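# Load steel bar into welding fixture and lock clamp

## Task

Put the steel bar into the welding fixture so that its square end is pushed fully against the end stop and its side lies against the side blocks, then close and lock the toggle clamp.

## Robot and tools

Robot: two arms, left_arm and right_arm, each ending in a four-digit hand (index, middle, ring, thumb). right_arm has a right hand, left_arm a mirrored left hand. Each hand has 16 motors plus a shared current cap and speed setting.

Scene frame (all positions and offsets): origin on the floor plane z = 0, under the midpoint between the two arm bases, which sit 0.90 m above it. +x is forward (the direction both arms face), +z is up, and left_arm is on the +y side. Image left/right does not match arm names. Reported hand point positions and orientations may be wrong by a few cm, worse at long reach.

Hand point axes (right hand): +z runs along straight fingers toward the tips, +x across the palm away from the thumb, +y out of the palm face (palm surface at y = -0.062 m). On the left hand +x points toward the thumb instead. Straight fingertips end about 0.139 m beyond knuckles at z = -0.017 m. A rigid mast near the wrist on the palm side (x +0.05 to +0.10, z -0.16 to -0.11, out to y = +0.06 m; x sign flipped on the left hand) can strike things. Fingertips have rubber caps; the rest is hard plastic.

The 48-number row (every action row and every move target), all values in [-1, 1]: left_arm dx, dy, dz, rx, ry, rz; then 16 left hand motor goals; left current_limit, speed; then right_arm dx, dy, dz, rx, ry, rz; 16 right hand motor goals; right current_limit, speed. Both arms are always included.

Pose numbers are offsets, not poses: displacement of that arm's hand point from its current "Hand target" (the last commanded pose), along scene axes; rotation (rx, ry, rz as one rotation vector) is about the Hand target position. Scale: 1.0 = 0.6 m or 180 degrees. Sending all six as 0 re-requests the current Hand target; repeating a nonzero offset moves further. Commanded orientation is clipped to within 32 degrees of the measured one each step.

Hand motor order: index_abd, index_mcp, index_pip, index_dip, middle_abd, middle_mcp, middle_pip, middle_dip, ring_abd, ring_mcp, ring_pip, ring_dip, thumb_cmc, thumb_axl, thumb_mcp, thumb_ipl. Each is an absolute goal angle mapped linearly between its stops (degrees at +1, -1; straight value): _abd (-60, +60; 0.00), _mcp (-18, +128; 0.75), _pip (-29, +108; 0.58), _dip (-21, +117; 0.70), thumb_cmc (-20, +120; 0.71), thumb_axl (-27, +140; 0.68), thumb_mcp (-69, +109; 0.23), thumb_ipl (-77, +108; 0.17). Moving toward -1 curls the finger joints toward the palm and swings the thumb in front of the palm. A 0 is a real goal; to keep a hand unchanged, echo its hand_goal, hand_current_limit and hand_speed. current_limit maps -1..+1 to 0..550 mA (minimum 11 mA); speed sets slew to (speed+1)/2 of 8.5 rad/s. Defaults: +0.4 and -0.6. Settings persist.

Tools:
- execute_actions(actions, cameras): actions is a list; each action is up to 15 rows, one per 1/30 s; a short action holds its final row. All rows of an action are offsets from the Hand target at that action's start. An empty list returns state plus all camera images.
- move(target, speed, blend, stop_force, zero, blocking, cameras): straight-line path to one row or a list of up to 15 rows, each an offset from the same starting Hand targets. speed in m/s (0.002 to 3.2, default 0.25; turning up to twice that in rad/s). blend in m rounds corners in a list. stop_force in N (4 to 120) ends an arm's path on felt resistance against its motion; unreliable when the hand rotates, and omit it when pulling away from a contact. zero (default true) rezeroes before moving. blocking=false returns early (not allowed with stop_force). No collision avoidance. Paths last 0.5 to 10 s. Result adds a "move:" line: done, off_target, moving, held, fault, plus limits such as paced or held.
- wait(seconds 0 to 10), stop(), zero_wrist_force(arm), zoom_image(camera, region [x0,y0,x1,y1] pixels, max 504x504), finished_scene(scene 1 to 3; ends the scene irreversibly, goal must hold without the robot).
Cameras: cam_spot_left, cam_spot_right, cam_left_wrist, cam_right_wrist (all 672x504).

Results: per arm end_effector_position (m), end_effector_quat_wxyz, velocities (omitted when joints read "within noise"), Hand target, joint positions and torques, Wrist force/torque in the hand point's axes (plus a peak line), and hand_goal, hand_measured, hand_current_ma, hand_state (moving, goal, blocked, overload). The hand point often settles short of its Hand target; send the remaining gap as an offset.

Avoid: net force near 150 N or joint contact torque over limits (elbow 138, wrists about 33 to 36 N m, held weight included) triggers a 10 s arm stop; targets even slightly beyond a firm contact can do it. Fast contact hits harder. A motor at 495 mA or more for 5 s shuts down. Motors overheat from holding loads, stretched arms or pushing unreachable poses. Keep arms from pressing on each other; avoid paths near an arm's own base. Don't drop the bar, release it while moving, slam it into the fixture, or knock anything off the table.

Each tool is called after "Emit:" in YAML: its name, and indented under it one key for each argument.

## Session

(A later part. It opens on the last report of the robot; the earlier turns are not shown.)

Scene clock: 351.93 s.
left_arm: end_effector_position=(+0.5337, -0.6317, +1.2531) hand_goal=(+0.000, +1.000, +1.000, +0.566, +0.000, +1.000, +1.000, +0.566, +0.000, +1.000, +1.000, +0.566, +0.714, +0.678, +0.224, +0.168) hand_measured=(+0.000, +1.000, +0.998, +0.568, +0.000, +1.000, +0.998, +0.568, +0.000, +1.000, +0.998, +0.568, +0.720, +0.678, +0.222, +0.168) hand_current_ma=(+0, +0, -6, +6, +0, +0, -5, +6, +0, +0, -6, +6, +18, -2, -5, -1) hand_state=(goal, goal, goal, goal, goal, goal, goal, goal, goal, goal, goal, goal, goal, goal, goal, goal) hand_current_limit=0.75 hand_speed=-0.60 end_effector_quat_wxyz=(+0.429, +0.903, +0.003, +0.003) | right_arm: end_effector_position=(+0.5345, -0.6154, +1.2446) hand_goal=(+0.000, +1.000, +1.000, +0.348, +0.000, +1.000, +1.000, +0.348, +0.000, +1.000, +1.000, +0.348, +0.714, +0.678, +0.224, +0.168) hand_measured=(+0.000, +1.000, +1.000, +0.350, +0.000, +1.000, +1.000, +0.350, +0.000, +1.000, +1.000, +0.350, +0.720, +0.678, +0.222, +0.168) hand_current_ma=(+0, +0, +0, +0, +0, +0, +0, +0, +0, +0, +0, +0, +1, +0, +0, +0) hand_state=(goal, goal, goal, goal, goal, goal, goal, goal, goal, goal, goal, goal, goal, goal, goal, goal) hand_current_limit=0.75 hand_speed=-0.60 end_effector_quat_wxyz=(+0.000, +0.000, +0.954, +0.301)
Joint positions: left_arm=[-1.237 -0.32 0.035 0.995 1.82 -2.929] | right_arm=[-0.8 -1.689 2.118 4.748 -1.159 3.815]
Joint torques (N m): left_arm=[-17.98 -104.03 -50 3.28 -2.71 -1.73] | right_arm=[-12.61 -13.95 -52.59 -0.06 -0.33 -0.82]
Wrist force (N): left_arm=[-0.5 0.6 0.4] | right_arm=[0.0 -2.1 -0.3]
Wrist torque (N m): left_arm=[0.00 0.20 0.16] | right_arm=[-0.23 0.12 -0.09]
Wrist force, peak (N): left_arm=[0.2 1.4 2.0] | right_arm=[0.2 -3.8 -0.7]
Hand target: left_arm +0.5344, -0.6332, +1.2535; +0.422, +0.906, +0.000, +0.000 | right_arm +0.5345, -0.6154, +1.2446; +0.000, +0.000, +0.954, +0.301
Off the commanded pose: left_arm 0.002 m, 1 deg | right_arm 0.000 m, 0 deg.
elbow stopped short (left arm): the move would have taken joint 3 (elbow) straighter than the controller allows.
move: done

Emit:
move:
  target:
    - [0.0277,0.2063,-0.2083,0,0,0.0556,0,1,1,0.565,0,1,1,0.565,0,1,1,0.565,0.714,0.678,0.2247,0.1676,0.75,-0.6,0.0223,0.2057,-0.2083,0,0,0.0556,0,1,1,0.348,0,1,1,0.348,0,1,1,0.348,0.714,0.678,0.2247,0.1676,0.75,-0.6]
    - [0.1362,0.4173,-0.025,0,0,0.1667,0,1,1,0.565,0,1,1,0.565,0,1,1,0.565,0.714,0.678,0.2247,0.1676,0.75,-0.6,0.1212,0.4132,-0.025,0,0,0.1667,0,1,1,0.348,0,1,1,0.348,0,1,1,0.348,0.714,0.678,0.2247,0.1676,0.75,-0.6]
    - [0.2582,0.5913,0,0,0,0.2778,0,1,1,0.565,0,1,1,0.565,0,1,1,0.565,0.714,0.678,0.2247,0.1676,0.75,-0.6,0.2353,0.5805,0,0,0,0.2778,0,1,1,0.348,0,1,1,0.348,0,1,1,0.348,0.714,0.678,0.2247,0.1676,0.75,-0.6]
  speed: 0.15
  blend: [0.03,0.03,0]
  cameras: ["cam_spot_right","cam_spot_left"]

Scene clock: 377.83 s.
left_arm: end_effector_position=(+0.6895, -0.2783, +1.2536) hand_goal=(+0.000, +1.000, +1.000, +0.566, +0.000, +1.000, +1.000, +0.566, +0.000, +1.000, +1.000, +0.566, +0.714, +0.678, +0.224, +0.168) hand_measured=(+0.000, +1.000, +0.998, +0.568, +0.000, +1.000, +0.998, +0.568, +0.000, +1.000, +0.998, +0.568, +0.720, +0.678, +0.222, +0.168) hand_current_ma=(+0, +0, -6, +6, +0, +0, -5, +6, +0, +0, -6, +6, +18, -2, -5, -1) hand_state=(goal, goal, goal, goal, goal, goal, goal, goal, goal, goal, goal, goal, goal, goal, goal, goal) hand_current_limit=0.75 hand_speed=-0.60 end_effector_quat_wxyz=(+0.383, +0.821, +0.383, +0.178) | right_arm: end_effector_position=(+0.6757, -0.2671, +1.2445) hand_goal=(+0.000, +1.000, +1.000, +0.348, +0.000, +1.000, +1.000, +0.348, +0.000, +1.000, +1.000, +0.348, +0.714, +0.678, +0.224, +0.168) hand_measured=(+0.000, +1.000, +1.000, +0.350, +0.000, +1.000, +1.000, +0.350, +0.000, +1.000, +1.000, +0.350, +0.720, +0.678, +0.222, +0.168) hand_current_ma=(+0, +0, +0, +0, +0, +0, +0, +0, +0, +0, +0, +0, +1, +0, +0, +0) hand_state=(goal, goal, goal, goal, goal, goal, goal, goal, goal, goal, goal, goal, goal, goal, goal, goal) hand_current_limit=0.75 hand_speed=-0.60 end_effector_quat_wxyz=(-0.127, -0.403, +0.865, +0.273)
Joint positions: left_arm=[-1.162 -0.951 1.208 0.498 1.221 -3.454] | right_arm=[-0.054 -1.275 1.653 4.845 -1.219 3.694]
Joint torques (N m): left_arm=[-16.14 -75.58 -50.9 -1.5 0.53 -0.23] | right_arm=[4.35 -81.33 -48.82 -7.02 2.05 0.65]
Wrist force (N): left_arm=[-0.4 0.7 0.6] | right_arm=[0.3 -2.4 -0.3]
Wrist torque (N m): left_arm=[0.09 0.20 0.03] | right_arm=[-0.22 0.02 0.15]
Wrist force, peak (N): left_arm=[-1.1 1.9 0.7] | right_arm=[0.2 -3.1 -1.5]
Hand target: left_arm +0.6894, -0.2785, +1.2535; +0.383, +0.821, +0.383, +0.178 | right_arm +0.6757, -0.2671, +1.2446; -0.127, -0.403, +0.865, +0.273
Off the commanded pose: left_arm 0.000 m, 0 deg | right_arm 0.000 m, 0 deg.
move: done
Images, in order (width x height): cam_spot_left 672x504, cam_spot_right 672x504.

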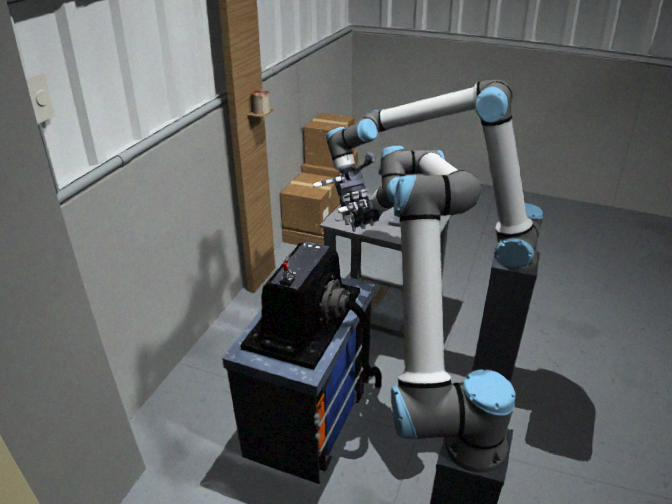

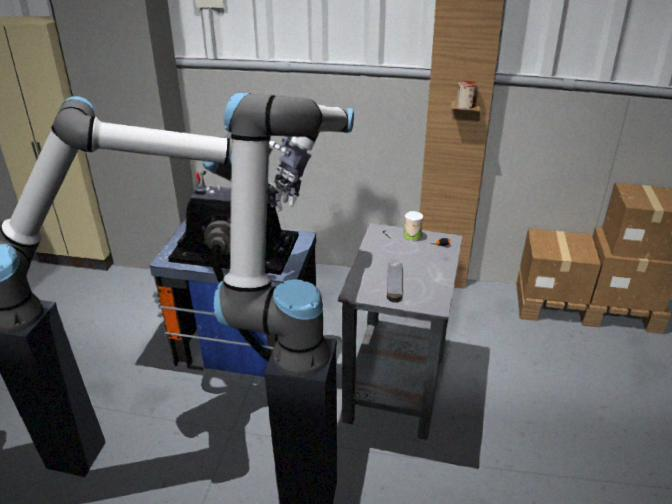

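Emit:
move:
  target:
    - [0.12,0.2363,0,0,0,0.1111,0,1,1,0.565,0,1,1,0.565,0,1,1,0.565,0.714,0.678,0.2247,0.1676,0.75,-0.6,0.115,0.2277,0,0,0,0.1111,0,1,1,0.348,0,1,1,0.348,0,1,1,0.348,0.714,0.678,0.2247,0.1676,0.75,-0.6]
    - [0.2275,0.4402,0,0,0,0.2139,0,1,1,0.565,0,1,1,0.565,0,1,1,0.565,0.714,0.678,0.2247,0.1676,0.75,-0.6,0.2207,0.422,0,0,0,0.2139,0,1,1,0.348,0,1,1,0.348,0,1,1,0.348,0.714,0.678,0.2247,0.1676,0.75,-0.6]
  speed: 0.15
  blend: [0.03,0]
  cameras: ["cam_spot_right","cam_spot_left","cam_left_wrist","cam_right_wrist"]

Scene clock: 389.67 s.
left_arm: end_effector_position=(+0.8260, -0.0143, +1.2534) hand_goal=(+0.000, +1.000, +1.000, +0.566, +0.000, +1.000, +1.000, +0.566, +0.000, +1.000, +1.000, +0.566, +0.714, +0.678, +0.224, +0.168) hand_measured=(+0.000, +1.000, +0.998, +0.568, +0.000, +1.000, +0.998, +0.568, +0.000, +1.000, +0.998, +0.568, +0.720, +0.678, +0.222, +0.168) hand_current_ma=(+0, +0, -6, +6, +0, +0, -5, +6, +0, +0, -6, +6, +18, -2, -5, -1) hand_state=(goal, goal, goal, goal, goal, goal, goal, goal, goal, goal, goal, goal, goal, goal, goal, goal) hand_current_limit=0.75 hand_speed=-0.60 end_effector_quat_wxyz=(+0.303, +0.649, +0.633, +0.295) | right_arm: end_effector_position=(+0.8081, -0.0139, +1.2445) hand_goal=(+0.000, +1.000, +1.000, +0.348, +0.000, +1.000, +1.000, +0.348, +0.000, +1.000, +1.000, +0.348, +0.714, +0.678, +0.224, +0.168) hand_measured=(+0.000, +1.000, +1.000, +0.350, +0.000, +1.000, +1.000, +0.350, +0.000, +1.000, +1.000, +0.350, +0.720, +0.678, +0.222, +0.168) hand_current_ma=(+0, +0, +0, +0, +0, +0, +0, +0, +0, +0, +0, +0, +1, +0, +0, +0) hand_state=(goal, goal, goal, goal, goal, goal, goal, goal, goal, goal, goal, goal, goal, goal, goal, goal) hand_current_limit=0.75 hand_speed=-0.60 end_effector_quat_wxyz=(+0.210, +0.665, -0.683, -0.216)
Joint positions: left_arm=[-0.998 -0.951 1.245 0.686 0.887 -3.898] | right_arm=[0.309 -0.737 0.787 5.246 -1.38 3.42]
Joint torques (N m): left_arm=[-18.07 -108.77 -30.56 -0.09 2.07 -1.25] | right_arm=[4.81 -117.81 -55.21 -4.8 -0.09 -0.2]
Wrist force (N): left_arm=[-0.2 1.5 0.3] | right_arm=[-0.1 -2.5 0.3]
Wrist torque (N m): left_arm=[0.14 0.22 0.11] | right_arm=[-0.32 0.04 0.12]
Wrist force, peak (N): left_arm=[1.1 2.1 1.0] | right_arm=[2.2 -2.9 -0.8]
Hand target: left_arm +0.8259, -0.0143, +1.2535; +0.303, +0.649, +0.633, +0.294 | right_arm +0.8081, -0.0139, +1.2446; +0.209, +0.665, -0.683, -0.216
Off the commanded pose: left_arm 0.000 m, 0 deg | right_arm 0.000 m, 0 deg.
move: done

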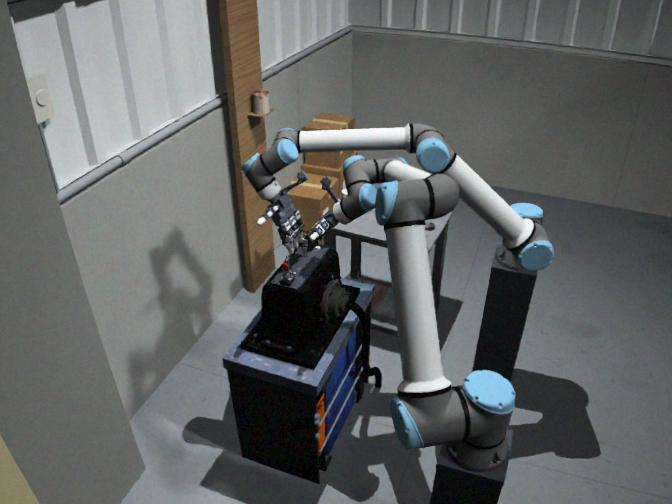

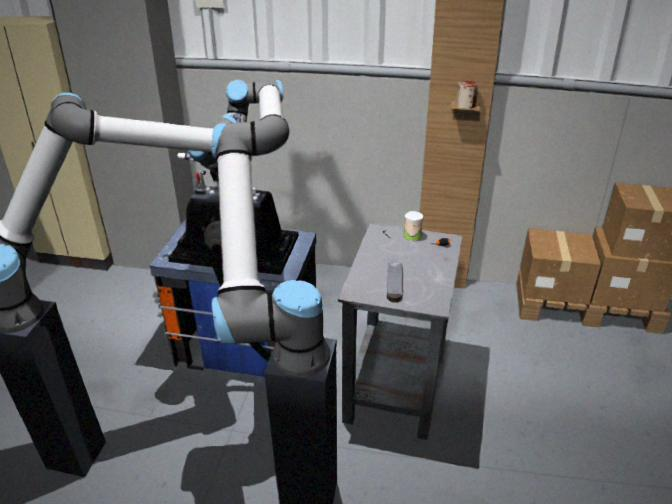

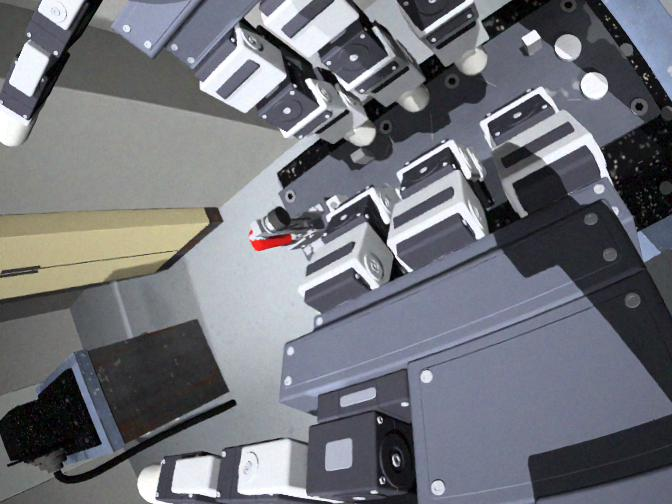

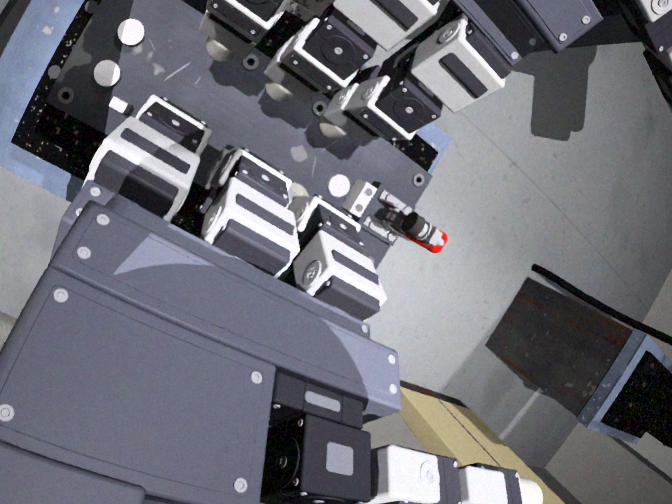

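Emit:
move:
  target: [0,0,-0.065,0,0,0,0,1,1,0.565,0,1,1,0.565,0,1,1,0.565,0.714,0.678,0.2247,0.1676,0.75,-0.6,0,0,-0.065,0,0,0,0,1,1,0.348,0,1,1,0.348,0,1,1,0.348,0.714,0.678,0.2247,0.1676,0.75,-0.6]
  speed: 0.1

Emit:
move:
  target: [0,0,-0.07,0,0,0,0,1,1,0.565,0,1,1,0.565,0,1,1,0.565,0.714,0.678,0.2247,0.1676,0.75,-0.6,0,0,-0.07,0,0,0,0,1,1,0.348,0,1,1,0.348,0,1,1,0.348,0.714,0.678,0.2247,0.1676,0.75,-0.6]
  speed: 0.01
  stop_force: 4
  cameras: ["cam_left_wrist","cam_right_wrist"]

Scene clock: 402.30 s.
left_arm: end_effector_position=(+0.8258, -0.0143, +1.2142) hand_goal=(+0.000, +1.000, +1.000, +0.566, +0.000, +1.000, +1.000, +0.566, +0.000, +1.000, +1.000, +0.566, +0.714, +0.678, +0.224, +0.168) hand_measured=(+0.000, +1.000, +0.998, +0.568, +0.000, +1.000, +0.998, +0.568, +0.000, +1.000, +0.998, +0.568, +0.720, +0.678, +0.222, +0.168) hand_current_ma=(+0, +0, -6, +6, +0, +0, -5, +6, +0, +0, -6, +6, +18, -2, -5, -1) hand_state=(goal, goal, goal, goal, goal, goal, goal, goal, goal, goal, goal, goal, goal, goal, goal, goal) hand_current_limit=0.75 hand_speed=-0.60 end_effector_quat_wxyz=(+0.303, +0.649, +0.633, +0.294) end_effector_velocity=(+0.000, +0.000, +0.002) end_effector_angular_velocity=(+0.002, +0.001, +0.000) | right_arm: end_effector_position=(+0.8082, -0.0139, +1.2054) hand_goal=(+0.000, +1.000, +1.000, +0.348, +0.000, +1.000, +1.000, +0.348, +0.000, +1.000, +1.000, +0.348, +0.714, +0.678, +0.224, +0.168) hand_measured=(+0.000, +1.000, +1.000, +0.350, +0.000, +1.000, +1.000, +0.350, +0.000, +1.000, +1.000, +0.350, +0.720, +0.678, +0.222, +0.168) hand_current_ma=(+0, +0, +0, +0, +0, +0, +0, +0, +0, +0, +0, +0, +1, +0, +0, +0) hand_state=(goal, goal, goal, goal, goal, goal, goal, goal, goal, goal, goal, goal, goal, goal, goal, goal) hand_current_limit=0.75 hand_speed=-0.60 end_effector_quat_wxyz=(+0.210, +0.665, -0.683, -0.216)
Joint positions: left_arm=[-0.998 -0.93 1.282 0.628 0.887 -3.898] | right_arm=[0.309 -0.73 0.843 5.183 -1.38 3.42]
Joint velocities: left_arm=[0 -0.001 -0.002 0.005 0 0.001] | right_arm=[within noise]
Joint torques (N m): left_arm=[-17.14 -107.42 -48.34 4.58 1.97 1.76] | right_arm=[5.32 -140.37 -55.82 0.56 1.05 1.03]
Wrist force (N): left_arm=[-0.1 1.6 0.0] | right_arm=[0.0 -3.0 0.1]
Wrist torque (N m): left_arm=[0.16 0.19 0.10] | right_arm=[-0.36 0.04 0.10]
Wrist force, peak (N): left_arm=[-0.4 3.1 -0.5] | right_arm=[0.0 -3.3 0.9]
Hand target: left_arm +0.8259, -0.0143, +1.2145; +0.303, +0.649, +0.633, +0.294 | right_arm +0.8081, -0.0139, +1.2056; +0.209, +0.665, -0.683, -0.216
Off the commanded pose: left_arm 0.000 m, 0 deg | right_arm 0.000 m, 0 deg.
move: done

Scene clock: 405.90 s.
left_arm: end_effector_position=(+0.8259, -0.0143, +1.1938) hand_goal=(+0.000, +1.000, +1.000, +0.566, +0.000, +1.000, +1.000, +0.566, +0.000, +1.000, +1.000, +0.566, +0.714, +0.678, +0.224, +0.168) hand_measured=(+0.000, +0.998, +1.000, +0.568, +0.000, +0.998, +1.000, +0.568, +0.000, +1.000, +0.998, +0.568, +0.720, +0.678, +0.222, +0.168) hand_current_ma=(+0, -4, +0, +6, +0, -3, +0, +6, +0, +0, -5, +6, +18, -2, -5, -1) hand_state=(goal, goal, goal, goal, goal, goal, goal, goal, goal, goal, goal, goal, goal, goal, goal, goal) hand_current_limit=0.75 hand_speed=-0.60 end_effector_quat_wxyz=(+0.303, +0.649, +0.633, +0.294) | right_arm: end_effector_position=(+0.8081, -0.0139, +1.1838) hand_goal=(+0.000, +1.000, +1.000, +0.348, +0.000, +1.000, +1.000, +0.348, +0.000, +1.000, +1.000, +0.348, +0.714, +0.678, +0.224, +0.168) hand_measured=(+0.000, +1.000, +1.000, +0.348, +0.000, +1.000, +1.000, +0.348, +0.000, +1.000, +1.000, +0.350, +0.720, +0.678, +0.222, +0.168) hand_current_ma=(+0, +0, +0, +0, +0, +0, +0, +0, +0, +0, +0, +0, +1, +0, +0, +0) hand_state=(goal, goal, goal, goal, goal, goal, goal, goal, goal, goal, goal, goal, goal, goal, goal, goal) hand_current_limit=0.75 hand_speed=-0.60 end_effector_quat_wxyz=(+0.209, +0.665, -0.683, -0.216)
Joint positions: left_arm=[-0.998 -0.917 1.299 0.598 0.887 -3.898] | right_arm=[0.309 -0.724 0.87 5.15 -1.38 3.42]
Joint torques (N m): left_arm=[-8 -103.87 -46.23 4.58 1.28 1.67] | right_arm=[-3.86 -135.2 -51.9 1.15 0.97 1.97]
Wrist force (N): left_arm=[0.0 4.8 -4.5] | right_arm=[0.7 -0.3 -4.0]
Wrist torque (N m): left_arm=[0.52 0.28 0.12] | right_arm=[0.03 0.02 0.19]
Wrist force, peak (N): left_arm=[0.7 8.6 -9.7] | right_arm=[0.2 2.1 -9.2]
Hand target: left_arm +0.8259, -0.0143, +1.1938; +0.303, +0.649, +0.633, +0.294 (not the last commanded pose) | right_arm +0.8081, -0.0139, +1.1838; +0.209, +0.665, -0.683, -0.216 (not the last commanded pose)
Off the commanded pose: left_arm 0.021 m, 0 deg | right_arm 0.020 m, 0 deg.
move: contact (left_arm, right_arm)
Images, in order (width x height): cam_left_wrist 672x504, cam_right_wrist 672x504.

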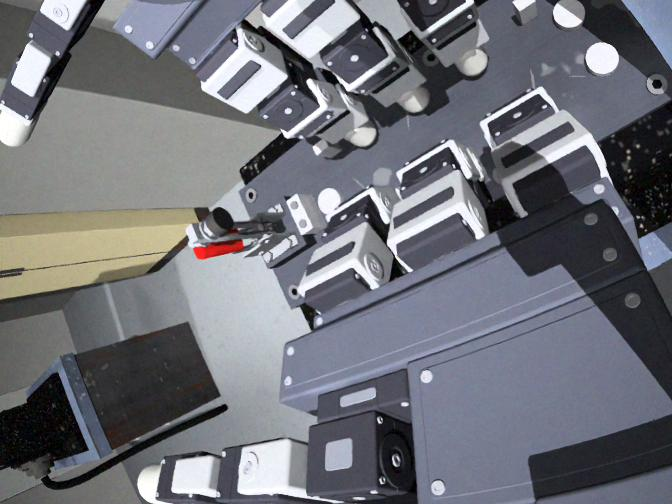

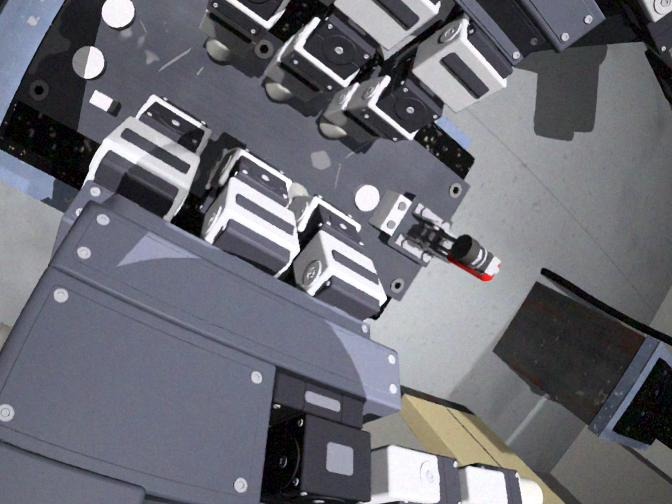

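Emit:
move:
  target:
    - [0,0,0.0995,0,0,0,0,1,1,0.565,0,1,1,0.565,0,1,1,0.565,0.714,0.678,0.2247,0.1676,0.75,-0.6,0,0,0.1013,0,0,0,0,1,1,0.348,0,1,1,0.348,0,1,1,0.348,0.714,0.678,0.2247,0.1676,0.75,-0.6]
    - [-0.1139,-0.2201,0.0995,0,0,-0.107,0,1,1,0.565,0,1,1,0.565,0,1,1,0.565,0.714,0.678,0.2247,0.1676,0.75,-0.6,-0.1103,-0.211,0.1013,0,0,-0.107,0,1,1,0.348,0,1,1,0.348,0,1,1,0.348,0.714,0.678,0.2247,0.1676,0.75,-0.6]
    - [-0.2277,-0.4402,0.0995,0,0,-0.2139,0,1,1,0.565,0,1,1,0.565,0,1,1,0.565,0.714,0.678,0.2247,0.1676,0.75,-0.6,-0.2207,-0.422,0.1013,0,0,-0.2139,0,1,1,0.348,0,1,1,0.348,0,1,1,0.348,0.714,0.678,0.2247,0.1676,0.75,-0.6]
  speed: 0.2
  blend: [0.02,0.03,0]

Emit:
move:
  target: [-0.4157,0.0473,0,0,0,-0.2778,0,1,1,0.565,0,1,1,0.565,0,1,1,0.565,0.714,0.678,0.2247,0.1676,0.75,-0.6,-0.152,-0.7215,0,0,0,-0.2778,0,1,1,0.348,0,1,1,0.348,0,1,1,0.348,0.714,0.678,0.2247,0.1676,0.75,-0.6]
  speed: 0.3

Emit:
move:
  target:
    - [0,0,0,0,0,0,0,1,1,0.565,0,1,1,0.565,0,1,1,0.565,0.714,0.678,0.2247,0.1676,0.75,-0.6,0,-0.2083,-0.2333,-0.0833,0,0,0,1,0.314,0.696,0,1,0.314,0.696,0,1,0.314,0.696,0.714,0.678,0.2247,0.1676,0.75,-0.6]
    - [0,0,0,0,0,0,0,1,1,0.565,0,1,1,0.565,0,1,1,0.565,0.714,0.678,0.2247,0.1676,0.75,-0.6,0,-0.2083,-0.444,-0.0833,0,0,0,1,0.314,0.696,0,1,0.314,0.696,0,1,0.314,0.696,0.714,0.678,0.2247,0.1676,0.75,-0.6]
  speed: [0.3,0.12]
  cameras: ["cam_right_wrist"]

Scene clock: 457.33 s.
left_arm: end_effector_position=(+0.6892, -0.2786, +1.2534) hand_goal=(+0.000, +1.000, +1.000, +0.566, +0.000, +1.000, +1.000, +0.566, +0.000, +1.000, +1.000, +0.566, +0.714, +0.678, +0.224, +0.168) hand_measured=(+0.000, +1.000, +1.000, +0.568, +0.000, +1.000, +1.000, +0.568, +0.000, +1.000, +0.998, +0.568, +0.720, +0.678, +0.222, +0.168) hand_current_ma=(+0, +0, +0, +6, +0, +0, +0, +6, +0, +0, -5, +6, +18, -2, -6, -1) hand_state=(goal, goal, goal, goal, goal, goal, goal, goal, goal, goal, goal, goal, goal, goal, goal, goal) hand_current_limit=0.75 hand_speed=-0.60 end_effector_quat_wxyz=(+0.383, +0.821, +0.383, +0.178) | right_arm: end_effector_position=(+0.6758, -0.2670, +1.2447) hand_goal=(+0.000, +1.000, +1.000, +0.348, +0.000, +1.000, +1.000, +0.348, +0.000, +1.000, +1.000, +0.348, +0.714, +0.678, +0.224, +0.168) hand_measured=(+0.000, +1.000, +1.000, +0.348, +0.000, +1.000, +1.000, +0.348, +0.000, +1.000, +1.000, +0.350, +0.720, +0.678, +0.222, +0.168) hand_current_ma=(+0, +0, +0, +0, +0, +0, +0, +0, +0, +0, +0, +0, +1, +0, +0, +0) hand_state=(goal, goal, goal, goal, goal, goal, goal, goal, goal, goal, goal, goal, goal, goal, goal, goal) hand_current_limit=0.75 hand_speed=-0.60 end_effector_quat_wxyz=(-0.127, -0.403, +0.865, +0.273)
Joint positions: left_arm=[-1.162 -0.951 1.208 0.498 1.221 -3.454] | right_arm=[-0.054 -1.275 1.653 4.845 -1.218 3.693]
Joint torques (N m): left_arm=[17.85 -109.45 -31.4 3.43 -1.42 1.17] | right_arm=[-4.46 -74.46 -36.17 0.52 -0.78 0.87]
Wrist force (N): left_arm=[-0.1 1.1 0.6] | right_arm=[0.5 -2.7 -0.3]
Wrist torque (N m): left_arm=[0.13 0.16 -0.17] | right_arm=[-0.27 0.01 -0.08]
Wrist force, peak (N): left_arm=[0.7 4.9 -4.9] | right_arm=[0.5 -4.4 2.1]
Hand target: left_arm +0.6892, -0.2785, +1.2535; +0.383, +0.821, +0.383, +0.178 | right_arm +0.6757, -0.2671, +1.2446; -0.127, -0.403, +0.865, +0.273
Off the commanded pose: left_arm 0.000 m, 0 deg | right_arm 0.000 m, 0 deg.
move: done

Scene clock: 459.30 s.
left_arm: end_effector_position=(+0.4397, -0.2501, +1.2535) hand_goal=(+0.000, +1.000, +1.000, +0.566, +0.000, +1.000, +1.000, +0.566, +0.000, +1.000, +1.000, +0.566, +0.714, +0.678, +0.224, +0.168) hand_measured=(+0.000, +1.000, +1.000, +0.568, +0.000, +1.000, +1.000, +0.568, +0.000, +1.000, +0.998, +0.568, +0.720, +0.678, +0.222, +0.168) hand_current_ma=(+0, +0, +0, +6, +0, +0, +0, +6, +0, +0, -5, +6, +18, -2, -6, -1) hand_state=(goal, goal, goal, goal, goal, goal, goal, goal, goal, goal, goal, goal, goal, goal, goal, goal) hand_current_limit=0.75 hand_speed=-0.60 end_effector_quat_wxyz=(+0.422, +0.906, +0.000, +0.000) | right_arm: end_effector_position=(+0.5845, -0.6999, +1.2447) hand_goal=(+0.000, +1.000, +1.000, +0.348, +0.000, +1.000, +1.000, +0.348, +0.000, +1.000, +1.000, +0.348, +0.714, +0.678, +0.224, +0.168) hand_measured=(+0.000, +1.000, +1.000, +0.348, +0.000, +1.000, +1.000, +0.348, +0.000, +1.000, +1.000, +0.350, +0.720, +0.678, +0.222, +0.168) hand_current_ma=(+0, +0, +0, +0, +0, +0, +0, +0, +0, +0, +0, +0, +1, +0, +0, +0) hand_state=(goal, goal, goal, goal, goal, goal, goal, goal, goal, goal, goal, goal, goal, goal, goal, goal) hand_current_limit=0.75 hand_speed=-0.60 end_effector_quat_wxyz=(+0.001, +0.000, +0.954, +0.301)
Joint positions: left_arm=[-1.181 -1.196 1.581 0.352 1.866 -2.884] | right_arm=[-0.835 -1.539 1.973 4.757 -1.175 3.78]
Joint torques (N m): left_arm=[10.92 -49.4 -48.91 -1.88 2.59 1.41] | right_arm=[-10.97 -27.87 -51.92 0.56 -0.35 -1.08]
Wrist force (N): left_arm=[-0.9 0.9 0.5] | right_arm=[-0.6 -2.6 -0.5]
Wrist torque (N m): left_arm=[-0.04 0.27 -0.16] | right_arm=[-0.29 0.19 -0.10]
Wrist force, peak (N): left_arm=[1.5 1.8 1.3] | right_arm=[0.7 -5.0 -2.1]
Hand target: left_arm +0.4398, -0.2501, +1.2535; +0.422, +0.906, +0.000, +0.000 | right_arm +0.5845, -0.7000, +1.2446; +0.000, +0.000, +0.954, +0.301
Off the commanded pose: left_arm 0.000 m, 0 deg | right_arm 0.000 m, 0 deg.
move: done

Scene clock: 461.83 s.
left_arm: end_effector_position=(+0.4398, -0.2501, +1.2535) hand_goal=(+0.000, +1.000, +1.000, +0.566, +0.000, +1.000, +1.000, +0.566, +0.000, +1.000, +1.000, +0.566, +0.714, +0.678, +0.224, +0.168) hand_measured=(+0.000, +1.000, +1.000, +0.568, +0.000, +1.000, +1.000, +0.568, +0.000, +1.000, +0.998, +0.568, +0.720, +0.678, +0.222, +0.168) hand_current_ma=(+0, +0, +0, +6, +0, +0, +0, +6, +0, +0, -5, +6, +18, -2, -6, -1) hand_state=(goal, goal, goal, goal, goal, goal, goal, goal, goal, goal, goal, goal, goal, goal, goal, goal) hand_current_limit=0.75 hand_speed=-0.60 end_effector_quat_wxyz=(+0.422, +0.906, +0.000, +0.000) | right_arm: end_effector_position=(+0.5845, -0.8249, +0.9781) hand_goal=(+0.000, +1.000, +0.314, +0.696, +0.000, +1.000, +0.314, +0.696, +0.000, +1.000, +0.314, +0.696, +0.714, +0.678, +0.224, +0.168) hand_measured=(+0.000, +1.000, +0.318, +0.694, +0.000, +1.000, +0.318, +0.694, +0.000, +1.000, +0.318, +0.694, +0.720, +0.678, +0.222, +0.168) hand_current_ma=(+0, +0, +1, +0, +0, +0, +0, +0, +0, +0, +0, +0, +1, +0, +0, +0) hand_state=(goal, goal, goal, goal, goal, goal, goal, goal, goal, goal, goal, goal, goal, goal, goal, goal) hand_current_limit=0.75 hand_speed=-0.60 end_effector_quat_wxyz=(+0.000, +0.000, +0.985, +0.174)
Joint positions: left_arm=[-1.181 -1.196 1.581 0.352 1.866 -2.884] | right_arm=[-0.911 -1.216 2.098 4.109 -1.359 3.773]
Joint torques (N m): left_arm=[17.88 -51.06 -49.55 -1.69 2.26 1.78] | right_arm=[9.74 -74.31 -39.08 -1.94 1.26 1.94]
Wrist force (N): left_arm=[-1.3 0.9 0.5] | right_arm=[0.2 -1.7 0.3]
Wrist torque (N m): left_arm=[-0.03 0.33 -0.20] | right_arm=[-0.27 0.07 -0.04]
Wrist force, peak (N): left_arm=[-1.0 1.3 1.1] | right_arm=[-0.5 -3.5 1.3]
Hand target: left_arm +0.4398, -0.2501, +1.2535; +0.422, +0.906, +0.000, +0.000 | right_arm +0.5845, -0.8250, +0.9782; +0.000, +0.000, +0.985, +0.174
Off the commanded pose: left_arm 0.000 m, 0 deg | right_arm 0.000 m, 0 deg.
move: done
Images, in order (width x height): cam_right_wrist 672x504.

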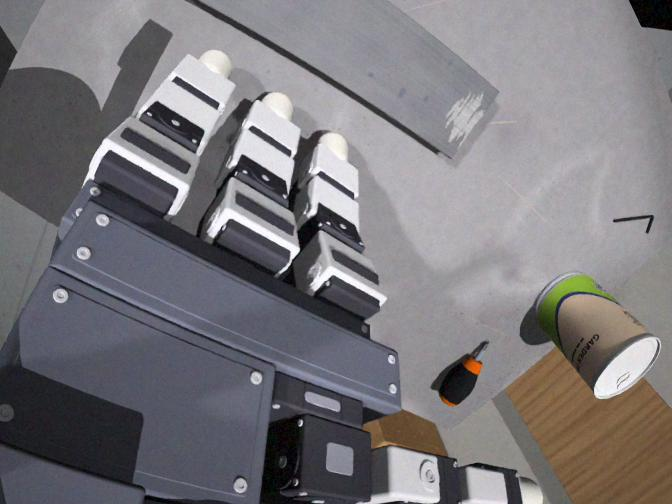

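Emit:
move:
  target:
    - [0,0,0,0,0,0,0,1,1,0.565,0,1,1,0.565,0,1,1,0.565,0.714,0.678,0.2247,0.1676,0.75,-0.6,0,0,-0.0078,0,0,0,0,1,0.314,0.696,0,1,0.314,0.696,0,1,0.314,0.696,0.714,0.678,0.2247,0.1676,0.75,-0.6]
    - [0,0,0,0,0,0,0,1,1,0.565,0,1,1,0.565,0,1,1,0.565,0.714,0.678,0.2247,0.1676,0.75,-0.6,0,0.0667,-0.0078,0,0,0,0,1,0.314,0.696,0,1,0.314,0.696,0,1,0.314,0.696,0.714,0.678,0.2247,0.1676,0.75,-0.6]
    - [0,0,0,0,0,0,0,1,1,0.565,0,1,1,0.565,0,1,1,0.565,0.714,0.678,0.2247,0.1676,0.75,-0.6,-0.0833,0.3333,-0.0078,0,0,0,0,1,0.314,0.696,0,1,0.314,0.696,0,1,0.314,0.696,0.714,0.678,0.2247,0.1676,0.75,-0.6]
  speed: [0.05,0.04,0.05]
  blend: [0.001,0.005,0]
  cameras: ["cam_right_wrist"]

Scene clock: 477.10 s.
left_arm: end_effector_position=(+0.4398, -0.2501, +1.2535) hand_goal=(+0.000, +1.000, +1.000, +0.566, +0.000, +1.000, +1.000, +0.566, +0.000, +1.000, +1.000, +0.566, +0.714, +0.678, +0.224, +0.168) hand_measured=(+0.000, +1.000, +1.000, +0.568, +0.000, +1.000, +1.000, +0.568, +0.000, +1.000, +0.998, +0.568, +0.720, +0.678, +0.222, +0.168) hand_current_ma=(+0, +0, +0, +6, +0, +0, +0, +6, +0, +0, -5, +6, +18, -2, -6, -1) hand_state=(goal, goal, goal, goal, goal, goal, goal, goal, goal, goal, goal, goal, goal, goal, goal, goal) hand_current_limit=0.75 hand_speed=-0.60 end_effector_quat_wxyz=(+0.422, +0.906, +0.000, +0.000) | right_arm: end_effector_position=(+0.5345, -0.6248, +0.9736) hand_goal=(+0.000, +1.000, +0.314, +0.696, +0.000, +1.000, +0.314, +0.696, +0.000, +1.000, +0.314, +0.696, +0.714, +0.678, +0.224, +0.168) hand_measured=(+0.028, +1.000, +0.376, +0.724, +0.026, +1.000, +0.372, +0.730, +0.016, +1.000, +0.366, +0.730, +0.720, +0.678, +0.222, +0.168) hand_current_ma=(+16, +0, +80, +20, +12, +0, +65, +28, +5, +0, +56, +26, +1, +0, +0, +0) hand_state=(blocked, goal, blocked, blocked, blocked, goal, moving, blocked, goal, goal, moving, blocked, goal, goal, goal, goal) hand_current_limit=0.75 hand_speed=-0.60 end_effector_quat_wxyz=(+0.001, +0.000, +0.985, +0.174)
Joint positions: left_arm=[-1.181 -1.196 1.581 0.352 1.866 -2.884] | right_arm=[-0.751 -1.393 2.386 3.962 -1.317 3.931]
Joint torques (N m): left_arm=[19.49 -51.63 -49.5 -1.69 2.57 1.6] | right_arm=[-8.12 -24.42 -31.96 1.14 1.2 -1.04]
Wrist force (N): left_arm=[-0.9 0.7 0.3] | right_arm=[-1.9 -8.4 -1.4]
Wrist torque (N m): left_arm=[-0.04 0.27 -0.16] | right_arm=[0.62 -0.18 -0.29]
Wrist force, peak (N): left_arm=[-1.1 1.6 0.7] | right_arm=[3.0 -16.1 -14.5]
Hand target: left_arm +0.4398, -0.2501, +1.2535; +0.422, +0.906, +0.000, +0.000 | right_arm +0.5345, -0.6250, +0.9735; +0.000, +0.000, +0.985, +0.174
Off the commanded pose: left_arm 0.000 m, 0 deg | right_arm 0.000 m, 0 deg.
move: done
Images, in order (width x height): cam_right_wrist 672x504.

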